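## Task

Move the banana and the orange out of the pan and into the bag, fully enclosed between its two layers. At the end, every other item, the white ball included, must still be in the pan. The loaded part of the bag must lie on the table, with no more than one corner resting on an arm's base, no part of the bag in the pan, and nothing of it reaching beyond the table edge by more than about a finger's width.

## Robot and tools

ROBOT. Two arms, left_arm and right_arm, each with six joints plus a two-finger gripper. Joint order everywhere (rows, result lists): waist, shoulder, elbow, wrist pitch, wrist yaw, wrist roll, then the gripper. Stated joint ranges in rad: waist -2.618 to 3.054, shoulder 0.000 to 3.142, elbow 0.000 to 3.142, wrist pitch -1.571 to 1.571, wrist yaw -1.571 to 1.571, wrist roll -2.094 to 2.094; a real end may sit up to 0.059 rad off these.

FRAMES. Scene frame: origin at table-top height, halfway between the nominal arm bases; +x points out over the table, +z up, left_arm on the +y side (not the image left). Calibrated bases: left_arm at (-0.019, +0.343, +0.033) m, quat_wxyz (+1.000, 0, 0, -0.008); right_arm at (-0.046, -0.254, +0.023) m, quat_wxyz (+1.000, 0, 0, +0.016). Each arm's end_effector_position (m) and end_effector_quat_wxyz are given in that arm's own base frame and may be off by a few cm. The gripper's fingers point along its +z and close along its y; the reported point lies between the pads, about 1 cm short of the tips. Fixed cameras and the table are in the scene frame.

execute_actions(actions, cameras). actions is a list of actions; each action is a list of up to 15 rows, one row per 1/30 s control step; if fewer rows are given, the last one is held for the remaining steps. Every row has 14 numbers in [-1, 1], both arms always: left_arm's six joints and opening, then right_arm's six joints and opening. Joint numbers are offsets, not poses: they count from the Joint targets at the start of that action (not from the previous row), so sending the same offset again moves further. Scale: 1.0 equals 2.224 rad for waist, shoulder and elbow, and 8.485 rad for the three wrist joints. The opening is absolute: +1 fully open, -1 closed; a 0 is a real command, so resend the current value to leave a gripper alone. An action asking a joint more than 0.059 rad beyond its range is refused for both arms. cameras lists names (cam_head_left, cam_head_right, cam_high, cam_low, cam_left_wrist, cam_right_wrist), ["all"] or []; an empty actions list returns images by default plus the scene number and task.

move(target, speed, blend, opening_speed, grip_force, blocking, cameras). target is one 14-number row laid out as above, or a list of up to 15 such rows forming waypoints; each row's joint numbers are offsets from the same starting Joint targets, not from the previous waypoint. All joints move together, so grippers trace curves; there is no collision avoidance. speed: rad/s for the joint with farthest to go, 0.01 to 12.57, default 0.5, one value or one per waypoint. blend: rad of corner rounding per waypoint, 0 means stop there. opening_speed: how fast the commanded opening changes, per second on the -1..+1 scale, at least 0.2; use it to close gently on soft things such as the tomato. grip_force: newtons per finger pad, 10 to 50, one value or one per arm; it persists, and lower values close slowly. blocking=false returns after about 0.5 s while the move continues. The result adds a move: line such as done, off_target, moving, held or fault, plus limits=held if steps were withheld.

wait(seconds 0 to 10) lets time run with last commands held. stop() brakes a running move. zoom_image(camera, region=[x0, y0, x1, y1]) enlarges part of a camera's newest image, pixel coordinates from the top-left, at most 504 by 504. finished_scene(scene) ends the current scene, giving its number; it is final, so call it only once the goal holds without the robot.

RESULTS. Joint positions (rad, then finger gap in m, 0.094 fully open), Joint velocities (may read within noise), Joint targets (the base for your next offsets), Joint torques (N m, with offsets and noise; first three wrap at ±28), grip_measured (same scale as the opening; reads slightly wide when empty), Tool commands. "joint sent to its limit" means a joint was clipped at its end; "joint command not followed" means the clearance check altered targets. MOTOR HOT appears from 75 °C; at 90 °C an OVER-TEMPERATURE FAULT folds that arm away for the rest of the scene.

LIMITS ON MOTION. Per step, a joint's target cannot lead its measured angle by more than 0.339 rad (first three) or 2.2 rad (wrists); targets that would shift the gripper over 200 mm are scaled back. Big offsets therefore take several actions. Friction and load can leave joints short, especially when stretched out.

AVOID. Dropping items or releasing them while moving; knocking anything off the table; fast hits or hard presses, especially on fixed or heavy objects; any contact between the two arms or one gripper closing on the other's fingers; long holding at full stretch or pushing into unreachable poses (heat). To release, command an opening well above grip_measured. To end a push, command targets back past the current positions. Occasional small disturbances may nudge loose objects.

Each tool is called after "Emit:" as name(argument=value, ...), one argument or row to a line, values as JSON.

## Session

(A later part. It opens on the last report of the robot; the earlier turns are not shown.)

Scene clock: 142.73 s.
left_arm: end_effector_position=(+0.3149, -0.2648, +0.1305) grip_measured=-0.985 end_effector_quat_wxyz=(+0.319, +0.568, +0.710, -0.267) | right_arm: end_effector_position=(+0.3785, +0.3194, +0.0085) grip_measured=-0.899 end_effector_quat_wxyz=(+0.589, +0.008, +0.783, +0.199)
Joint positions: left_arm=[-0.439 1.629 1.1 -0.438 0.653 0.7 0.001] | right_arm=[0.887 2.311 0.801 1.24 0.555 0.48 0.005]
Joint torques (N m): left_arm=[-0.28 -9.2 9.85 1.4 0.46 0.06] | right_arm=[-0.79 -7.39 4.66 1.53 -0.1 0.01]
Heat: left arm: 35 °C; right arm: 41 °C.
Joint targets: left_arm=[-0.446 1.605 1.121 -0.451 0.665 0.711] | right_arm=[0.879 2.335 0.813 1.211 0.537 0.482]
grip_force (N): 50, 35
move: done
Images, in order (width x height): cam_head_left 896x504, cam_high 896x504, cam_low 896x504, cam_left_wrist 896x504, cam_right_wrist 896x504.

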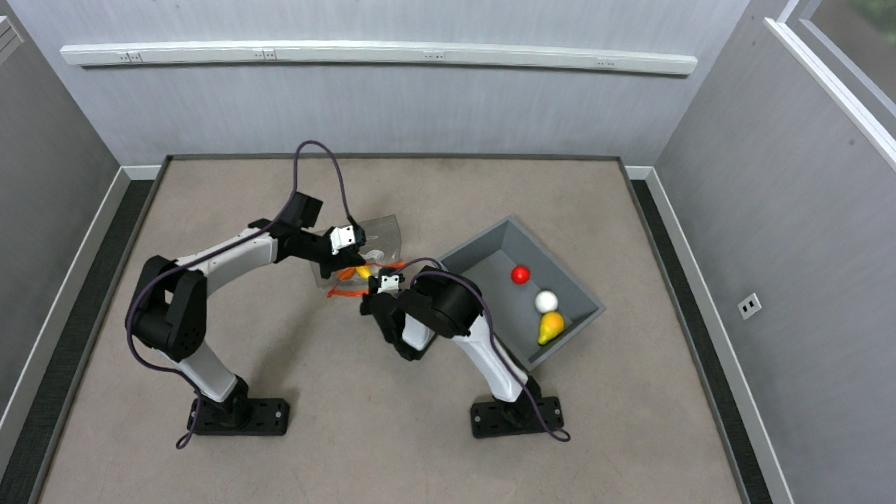

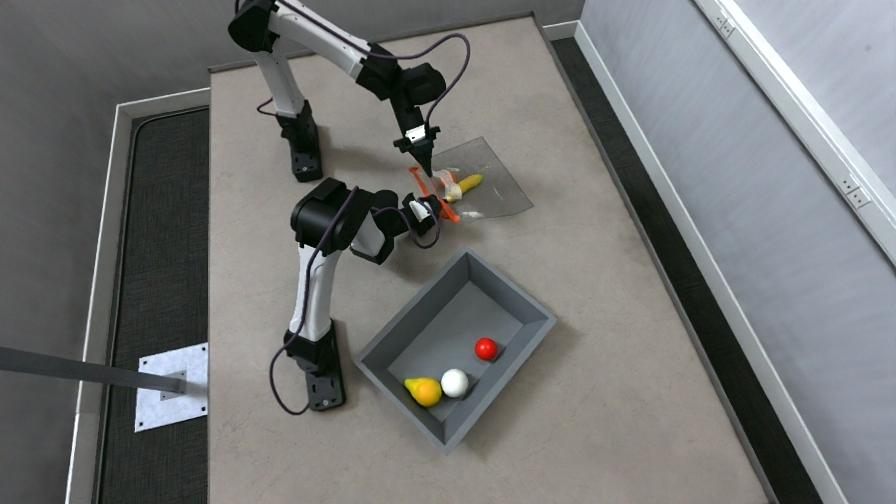

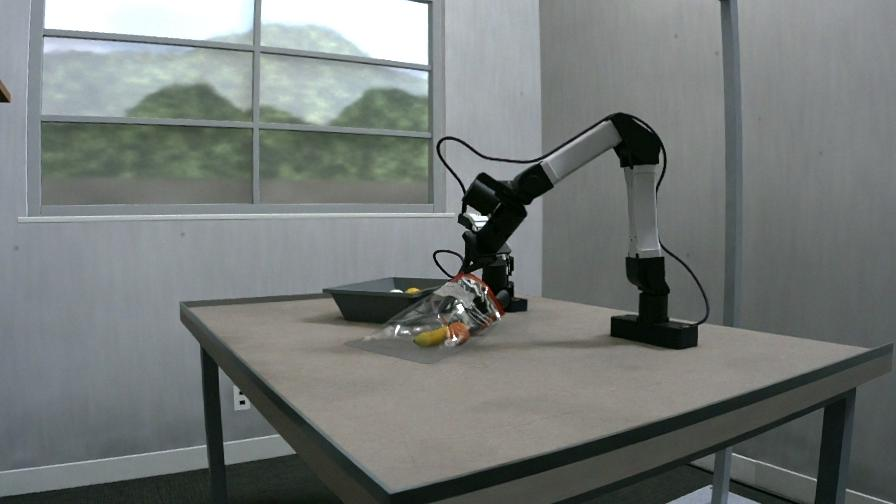

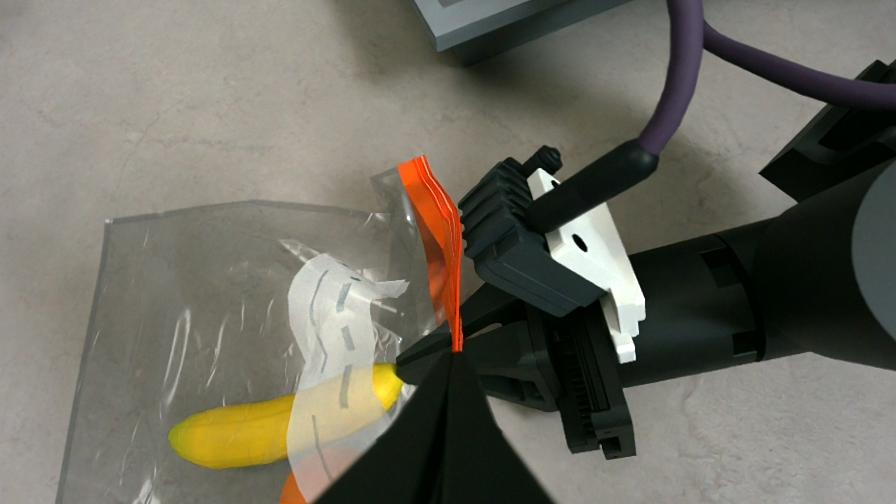

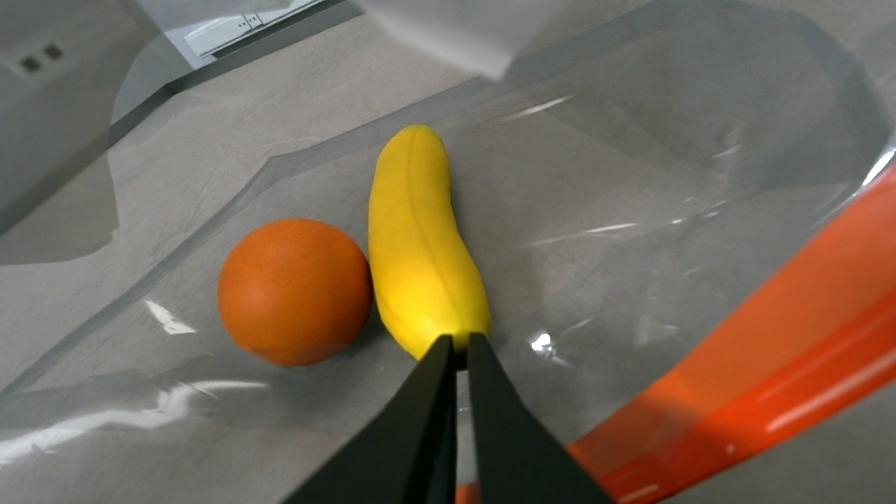

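Emit:
move(
  target=[
    [0,0,0,0,0,0,-1,0.0558,-0.0742,-0.0832,0.0093,0.013,0.0062,-0.9],
    [0,0,0,0,0,0,-1,0.085,-0.1326,-0.2082,0.0209,0.0074,0.0033,-0.9],
    [0,0,0,0,0,0,-1,0.0319,-0.3754,-0.2756,-0.0131,-0.0044,-0.0038,-0.9],
    [0,0,0,0,0,0,-1,-0.3053,-0.6452,-0.0958,-0.1545,-0.0633,-0.0097,-0.9],
  ],
  speed=[0.25,0.5,0.7,1.0],
  blend=[0.03,0.1,0.1,0],
  cameras=["cam_head_left","cam_high","cam_low","cam_left_wrist"],
)

Emit:
zoom_image(
  camera="cam_head_left",
  region=[290, 200, 450, 330],
)

Emit:
zoom_image(
  camera="cam_high",
  region=[360, 120, 560, 270],
)

Emit:
zoom_image(
  camera="cam_low",
  region=[400, 250, 540, 350],
)

Scene clock: 148.07 s.
left_arm: end_effector_position=(+0.3149, -0.2648, +0.1305) grip_measured=-0.985 end_effector_quat_wxyz=(+0.319, +0.568, +0.710, -0.267) | right_arm: end_effector_position=(+0.3264, +0.0668, +0.1921) grip_measured=-0.899 end_effector_quat_wxyz=(+0.512, +0.087, +0.840, +0.158)
Joint positions: left_arm=[-0.439 1.629 1.1 -0.438 0.653 0.7 0.001] | right_arm=[0.207 0.908 0.573 -0.104 0.01 0.408 0.005]
Joint torques (N m): left_arm=[-0.27 -9.18 9.88 1.4 0.46 0.05] | right_arm=[-0.66 -2.77 10.11 1.94 -0.06 -0.08]
Heat: left arm: 36 °C; right arm: 41 °C.
Joint targets: left_arm=[-0.446 1.605 1.121 -0.451 0.665 0.711] | right_arm=[0.200 0.900 0.599 -0.100 0.000 0.399]
grip_force (N): 50, 35
move: done
Images, in order (width x height): cam_head_left 896x504, cam_high 896x504, cam_low 896x504, cam_left_wrist 896x504.

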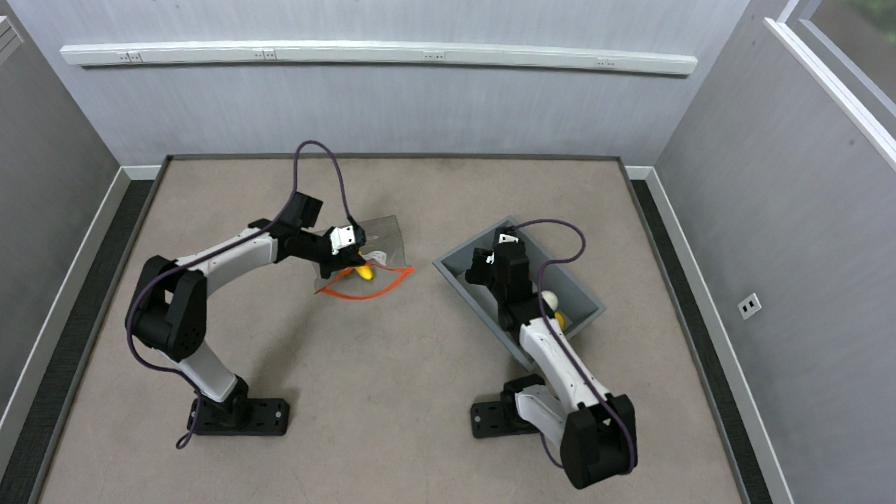

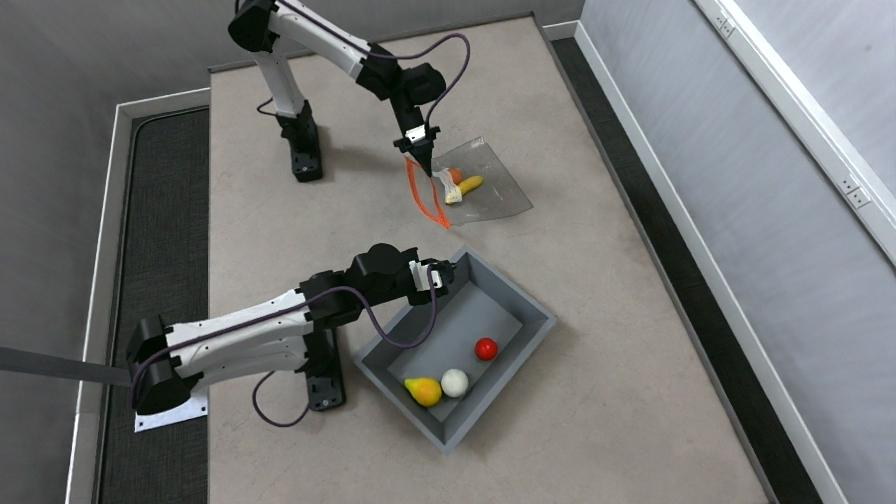

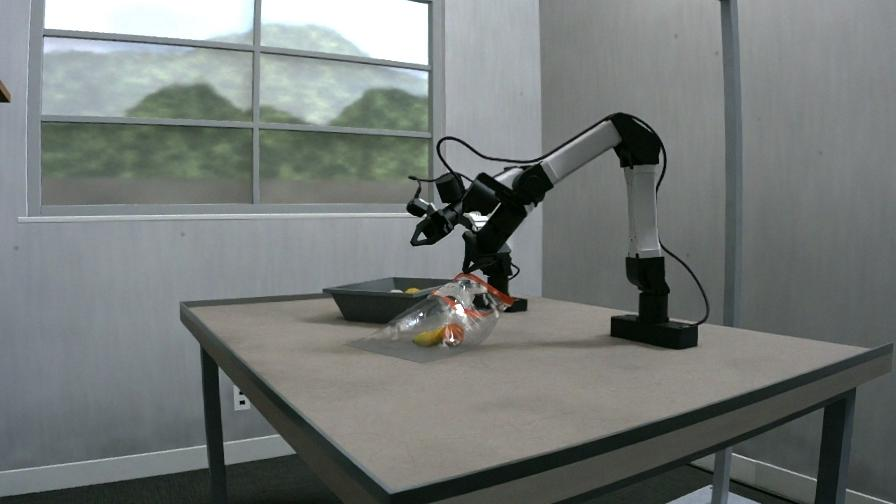

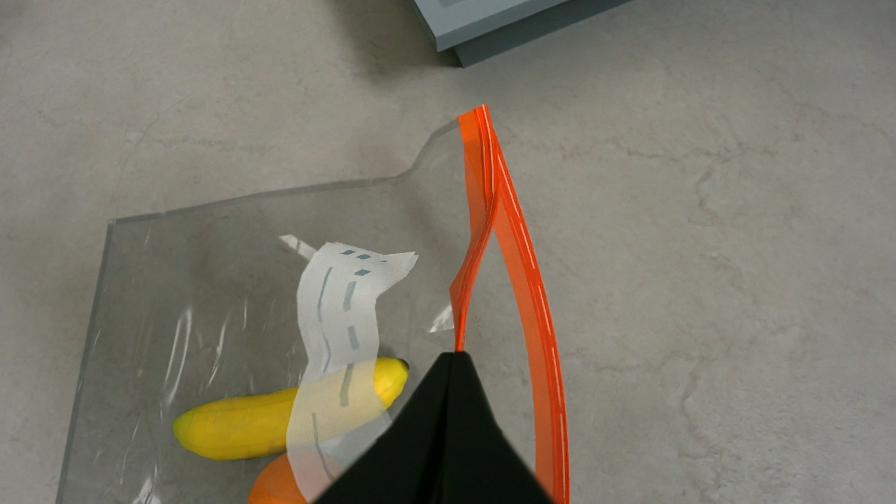

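Scaled by 3.150 from the camera's 896x504 image, which has a finer 1280x720 frame.

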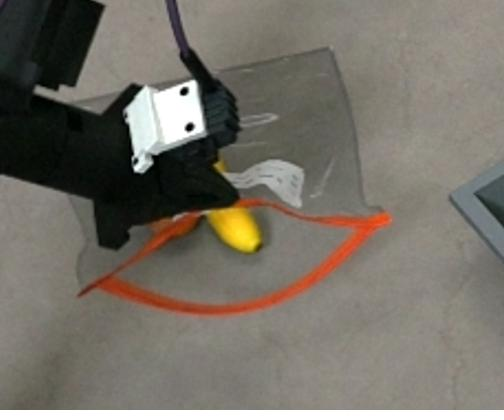

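Scaled by 2.520 from the camera's 896x504 image, which has a finer 1280x720 frame.

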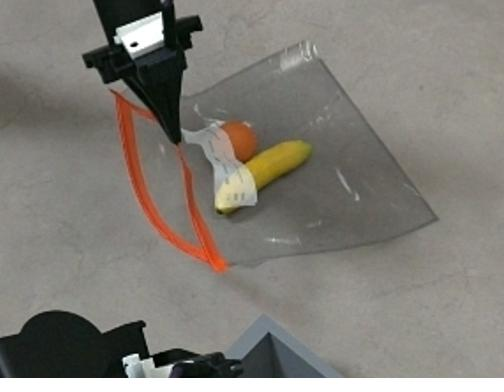

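Scaled by 3.600 from the camera's 896x504 image, which has a finer 1280x720 frame.

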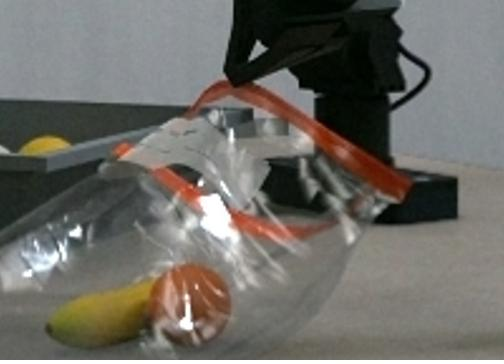

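Emit:
move(
  target=[
    [-0.0255,-0.0189,-0.1505,0.0352,-0.0053,-0.0084,-1,0,0,0,0,0,0,-0.9],
    [-0.0255,0.089,-0.2185,0.0807,-0.0053,-0.0084,-1,0,0,0,0,0,0,-0.9],
  ],
  speed=[0.25,0.25],
  blend=[0.05,0],
  cameras=["cam_head_left","cam_high","cam_low","cam_left_wrist"],
)

Emit:
zoom_image(
  camera="cam_head_left",
  region=[290, 200, 450, 330],
)

Emit:
zoom_image(
  camera="cam_low",
  region=[400, 250, 540, 350],
)

Scene clock: 153.17 s.
left_arm: end_effector_position=(+0.2696, -0.2634, +0.0024) grip_measured=-0.985 end_effector_quat_wxyz=(+0.325, +0.572, +0.702, -0.272) | right_arm: end_effector_position=(+0.3263, +0.0668, +0.1919) grip_measured=-0.899 end_effector_quat_wxyz=(+0.512, +0.087, +0.840, +0.158)
Joint positions: left_arm=[-0.496 1.79 0.644 0.226 0.637 0.651 0.001] | right_arm=[0.207 0.908 0.573 -0.105 0.009 0.408 0.005]
Joint torques (N m): left_arm=[-0.32 -5.9 4.78 1.72 0.16 -0.16] | right_arm=[-0.69 -2.77 10.13 1.92 -0.1 -0.08]
Heat: left arm: 36 °C; right arm: 39 °C.
Joint targets: left_arm=[-0.503 1.803 0.636 0.234 0.621 0.640] | right_arm=[0.200 0.900 0.599 -0.100 0.000 0.399]
grip_force (N): 50, 35
move: done
Images, in order (width x height): cam_head_left 896x504, cam_high 896x504, cam_low 896x504, cam_left_wrist 896x504.

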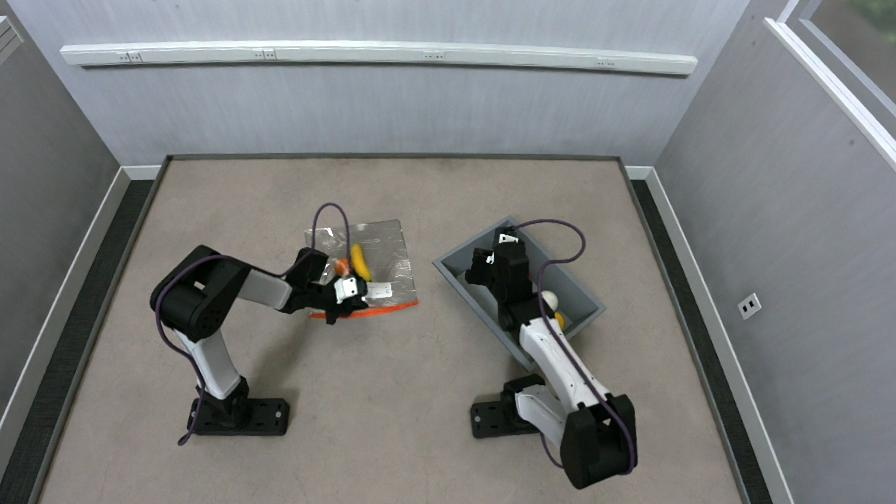

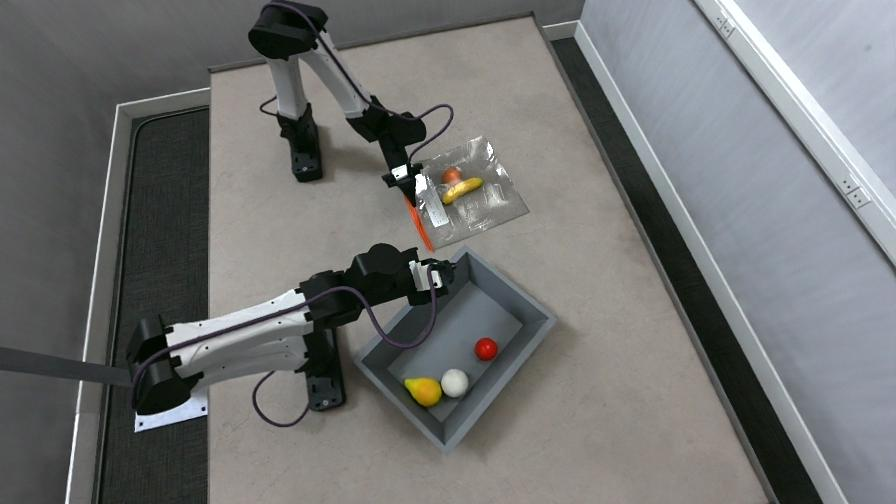

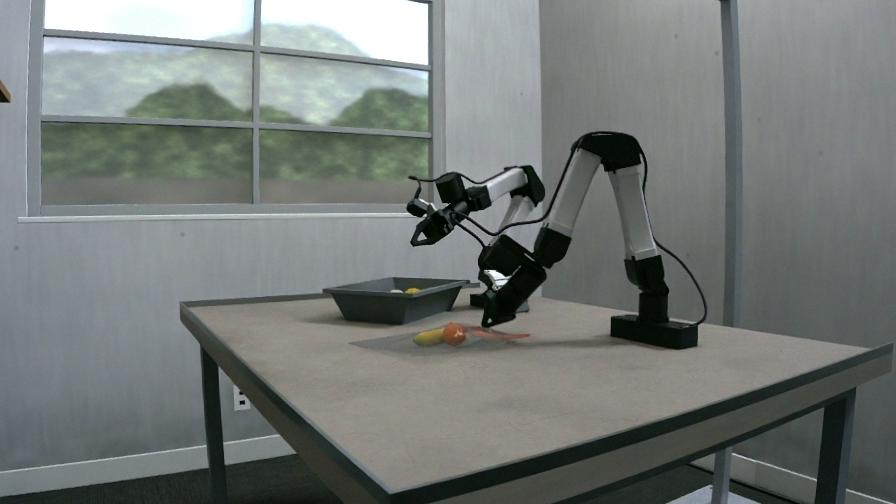

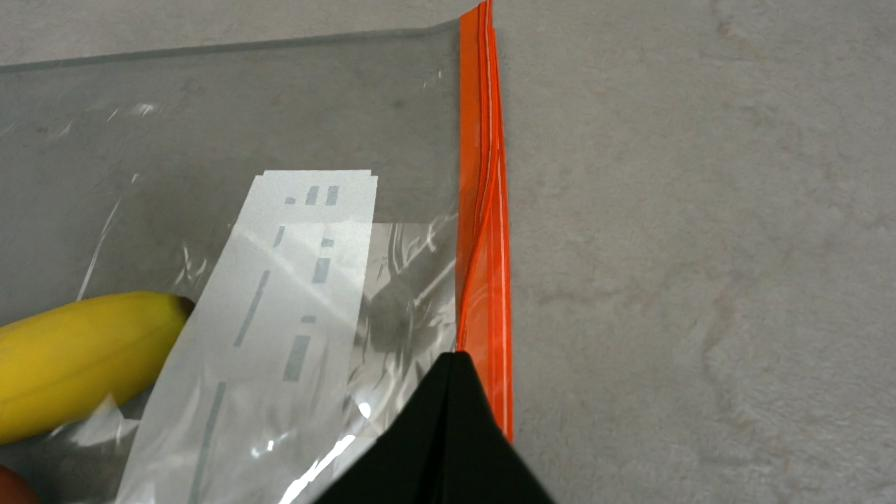

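Scaled by 3.150 from the camera's 896x504 image, which has a finer 1280x720 frame.

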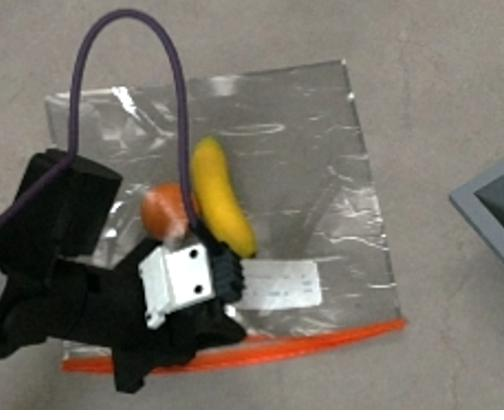

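Scaled by 3.600 from the camera's 896x504 image, which has a finer 1280x720 frame.

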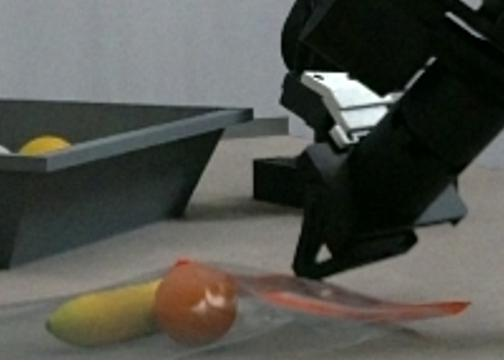

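Emit:
move(
  target=[
    [0,0.013,0,0,0,0,-1,0,0,0,0,0,0,-0.9],
    [0,0.013,0,0,0,0,-0.5,0,0,0,0,0,0,-0.9],
    [0.0531,-0.1,-0.0054,-0.0328,0.0072,0.0136,-0.5,0,0,0,0,0,0,-0.9],
  ],
  speed=[0.15,0.15,0.2],
  opening_speed=0.5,
  cameras=["cam_head_left","cam_low","cam_left_wrist"],
)

Emit:
zoom_image(
  camera="cam_head_left",
  region=[290, 200, 450, 330],
)

Emit:
zoom_image(
  camera="cam_low",
  region=[400, 250, 540, 350],
)

Scene clock: 157.87 s.
left_arm: end_effector_position=(+0.2650, -0.2256, +0.0330) grip_measured=-0.502 end_effector_quat_wxyz=(+0.319, +0.565, +0.714, -0.262) | right_arm: end_effector_position=(+0.3263, +0.0668, +0.1919) grip_measured=-0.899 end_effector_quat_wxyz=(+0.512, +0.087, +0.840, +0.158)
Joint positions: left_arm=[-0.391 1.6 0.634 -0.03 0.666 0.744 0.023] | right_arm=[0.207 0.908 0.573 -0.105 0.009 0.408 0.005]
Joint torques (N m): left_arm=[0.7 -7.34 5.31 1.35 0.5 0.06] | right_arm=[-0.66 -2.77 10.14 1.92 -0.11 -0.07]
Heat: left arm: 35 °C; right arm: 38 °C.
Joint targets: left_arm=[-0.385 1.581 0.624 -0.044 0.682 0.755] | right_arm=[0.200 0.900 0.599 -0.100 0.000 0.399]
grip_force (N): 50, 35
move: done
Images, in order (width x height): cam_head_left 896x504, cam_low 896x504, cam_left_wrist 896x504.

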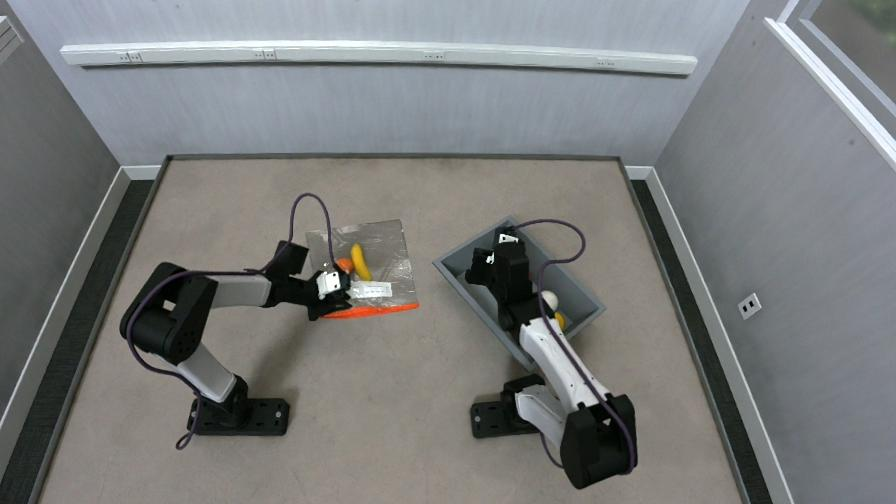

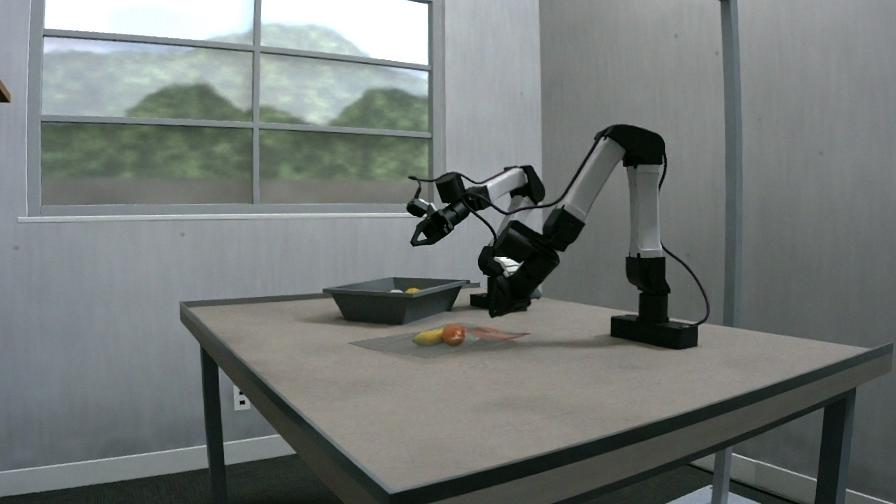

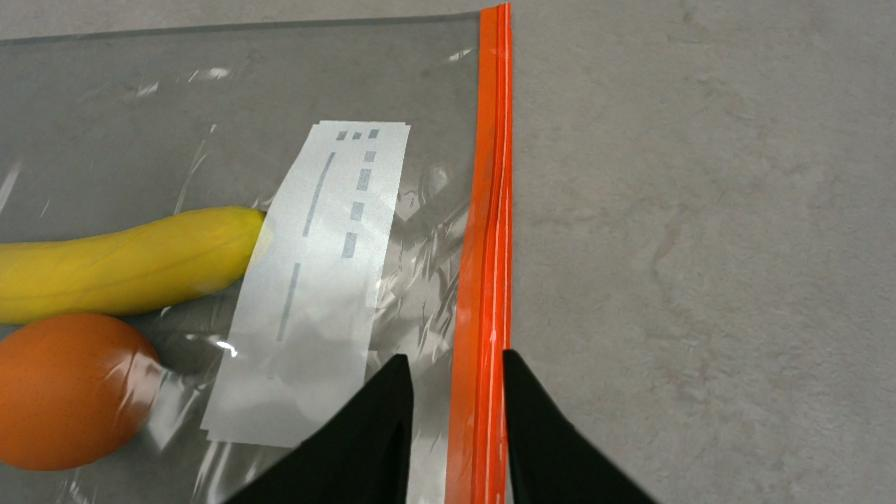

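Scaled by 3.150 from the camera's 896x504 image, which has a finer 1280x720 frame.

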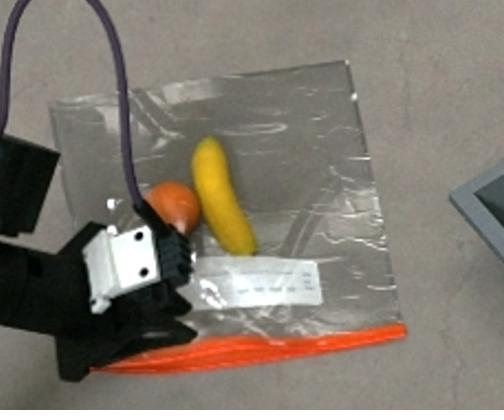

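Scaled by 3.600 from the camera's 896x504 image, which has a finer 1280x720 frame.

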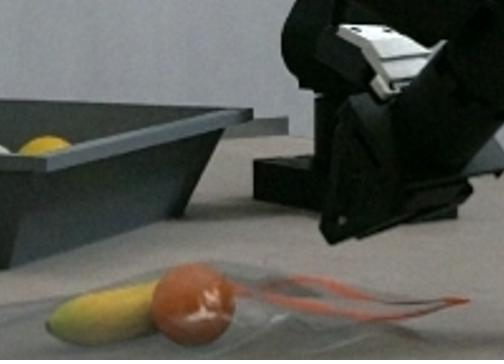

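Both items are enclosed and the strips are free. I'll lift the left arm clear and check everything.

Emit:
move(
  target=[0.12,-0.25,0,0,0,0,-0.5,0,0,0,0,0,0,-0.9],
  speed=0.4,
  cameras=["cam_head_left","cam_head_right","cam_high","cam_low"],
)

Emit:
zoom_image(
  camera="cam_head_left",
  region=[290, 200, 450, 330],
)

Emit:
zoom_image(
  camera="cam_high",
  region=[360, 120, 560, 270],
)

Emit:
zoom_image(
  camera="cam_low",
  region=[400, 250, 540, 350],
)

Scene clock: 160.07 s.
left_arm: end_effector_position=(+0.3086, -0.1469, +0.2108) grip_measured=-0.502 end_effector_quat_wxyz=(+0.568, +0.495, +0.649, -0.108) | right_arm: end_effector_position=(+0.3263, +0.0668, +0.1919) grip_measured=-0.899 end_effector_quat_wxyz=(+0.512, +0.087, +0.840, +0.158)
Joint positions: left_arm=[-0.124 1.031 0.631 -0.036 0.667 0.744 0.023] | right_arm=[0.207 0.908 0.573 -0.105 0.009 0.408 0.005]
Joint torques (N m): left_arm=[0.66 -3.22 7.79 2.04 0.33 0.03] | right_arm=[-0.68 -2.77 10.14 1.92 -0.1 -0.07]
Heat: left arm: 34 °C; right arm: 38 °C.
Joint targets: left_arm=[-0.118 1.025 0.624 -0.044 0.682 0.755] | right_arm=[0.200 0.900 0.599 -0.100 0.000 0.399]
grip_force (N): 50, 35
move: done
Images, in order (width x height): cam_head_left 896x504, cam_head_right 896x504, cam_high 896x504, cam_low 896x504.

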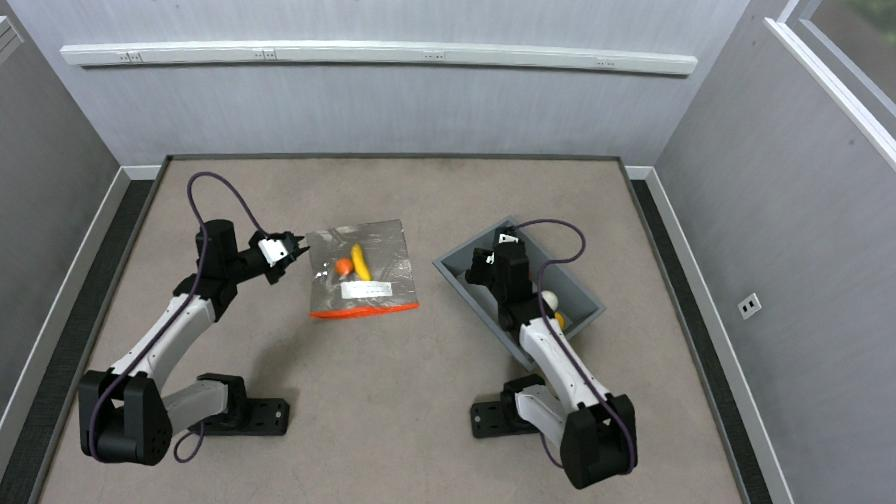

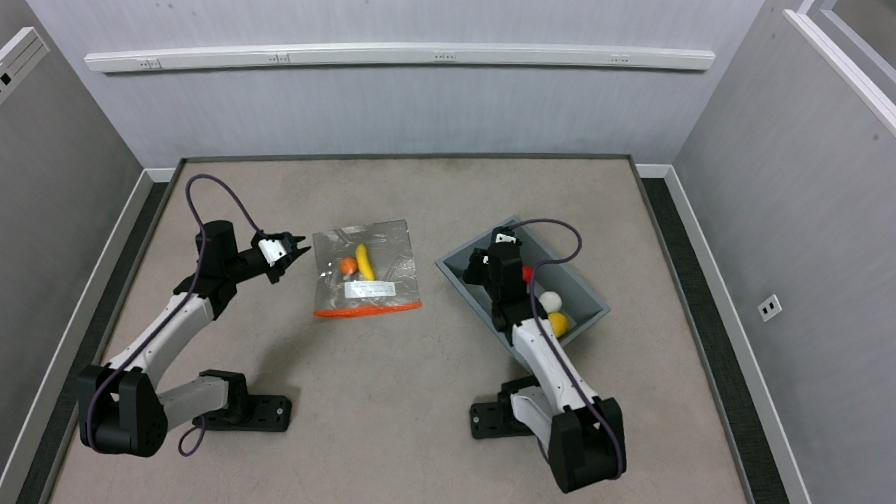

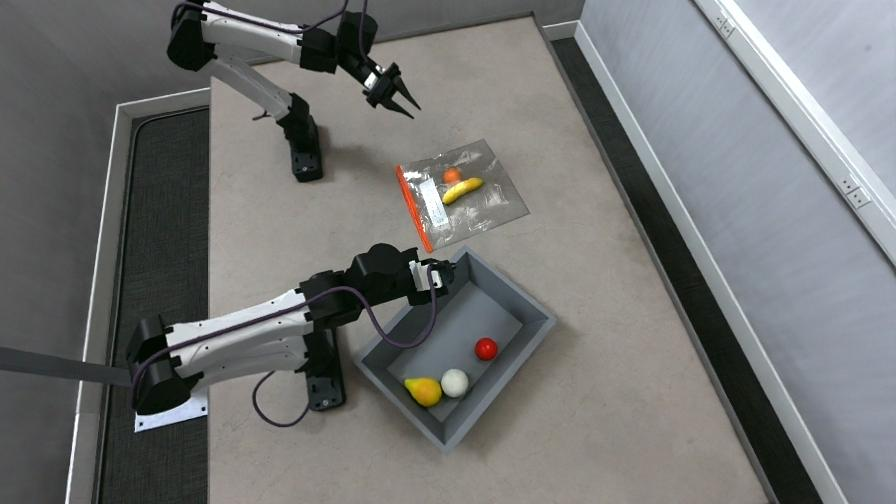

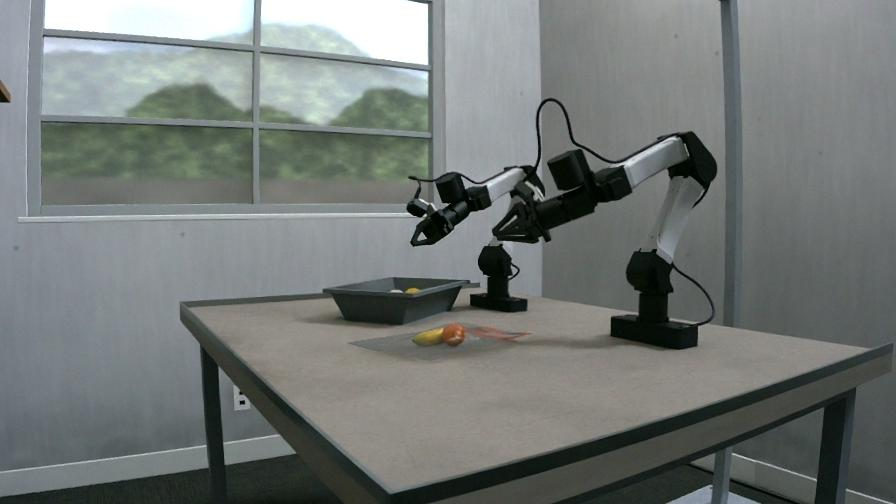

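Scaled by 3.150 from the camera's 896x504 image, which has a finer 1280x720 frame.

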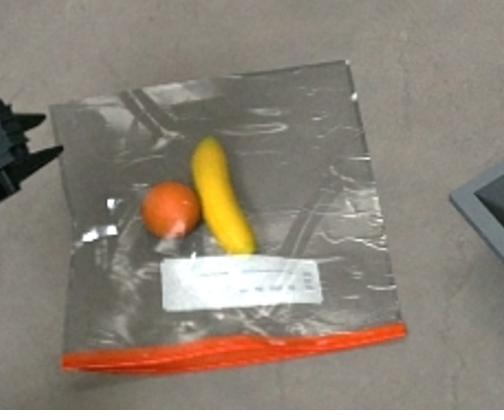

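Scaled by 2.520 from the camera's 896x504 image, which has a finer 1280x720 frame.

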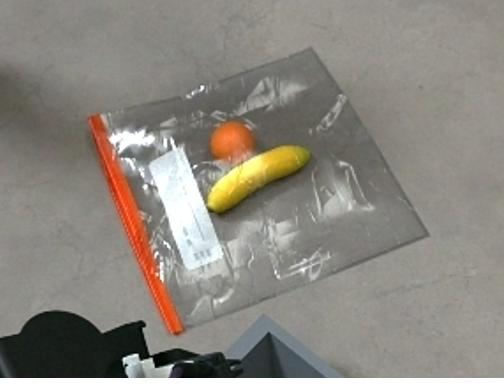

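Scaled by 3.600 from the camera's 896x504 image, which has a finer 1280x720 frame.

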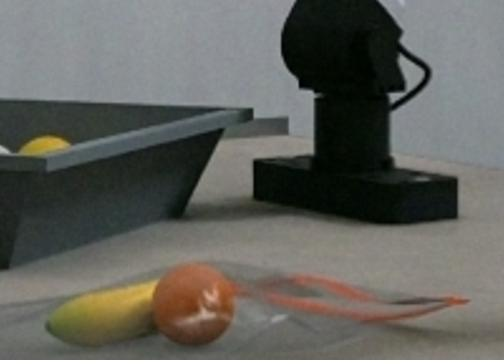

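Emit:
finished_scene(
  scene=2,
)

The scene is finished: the task was done.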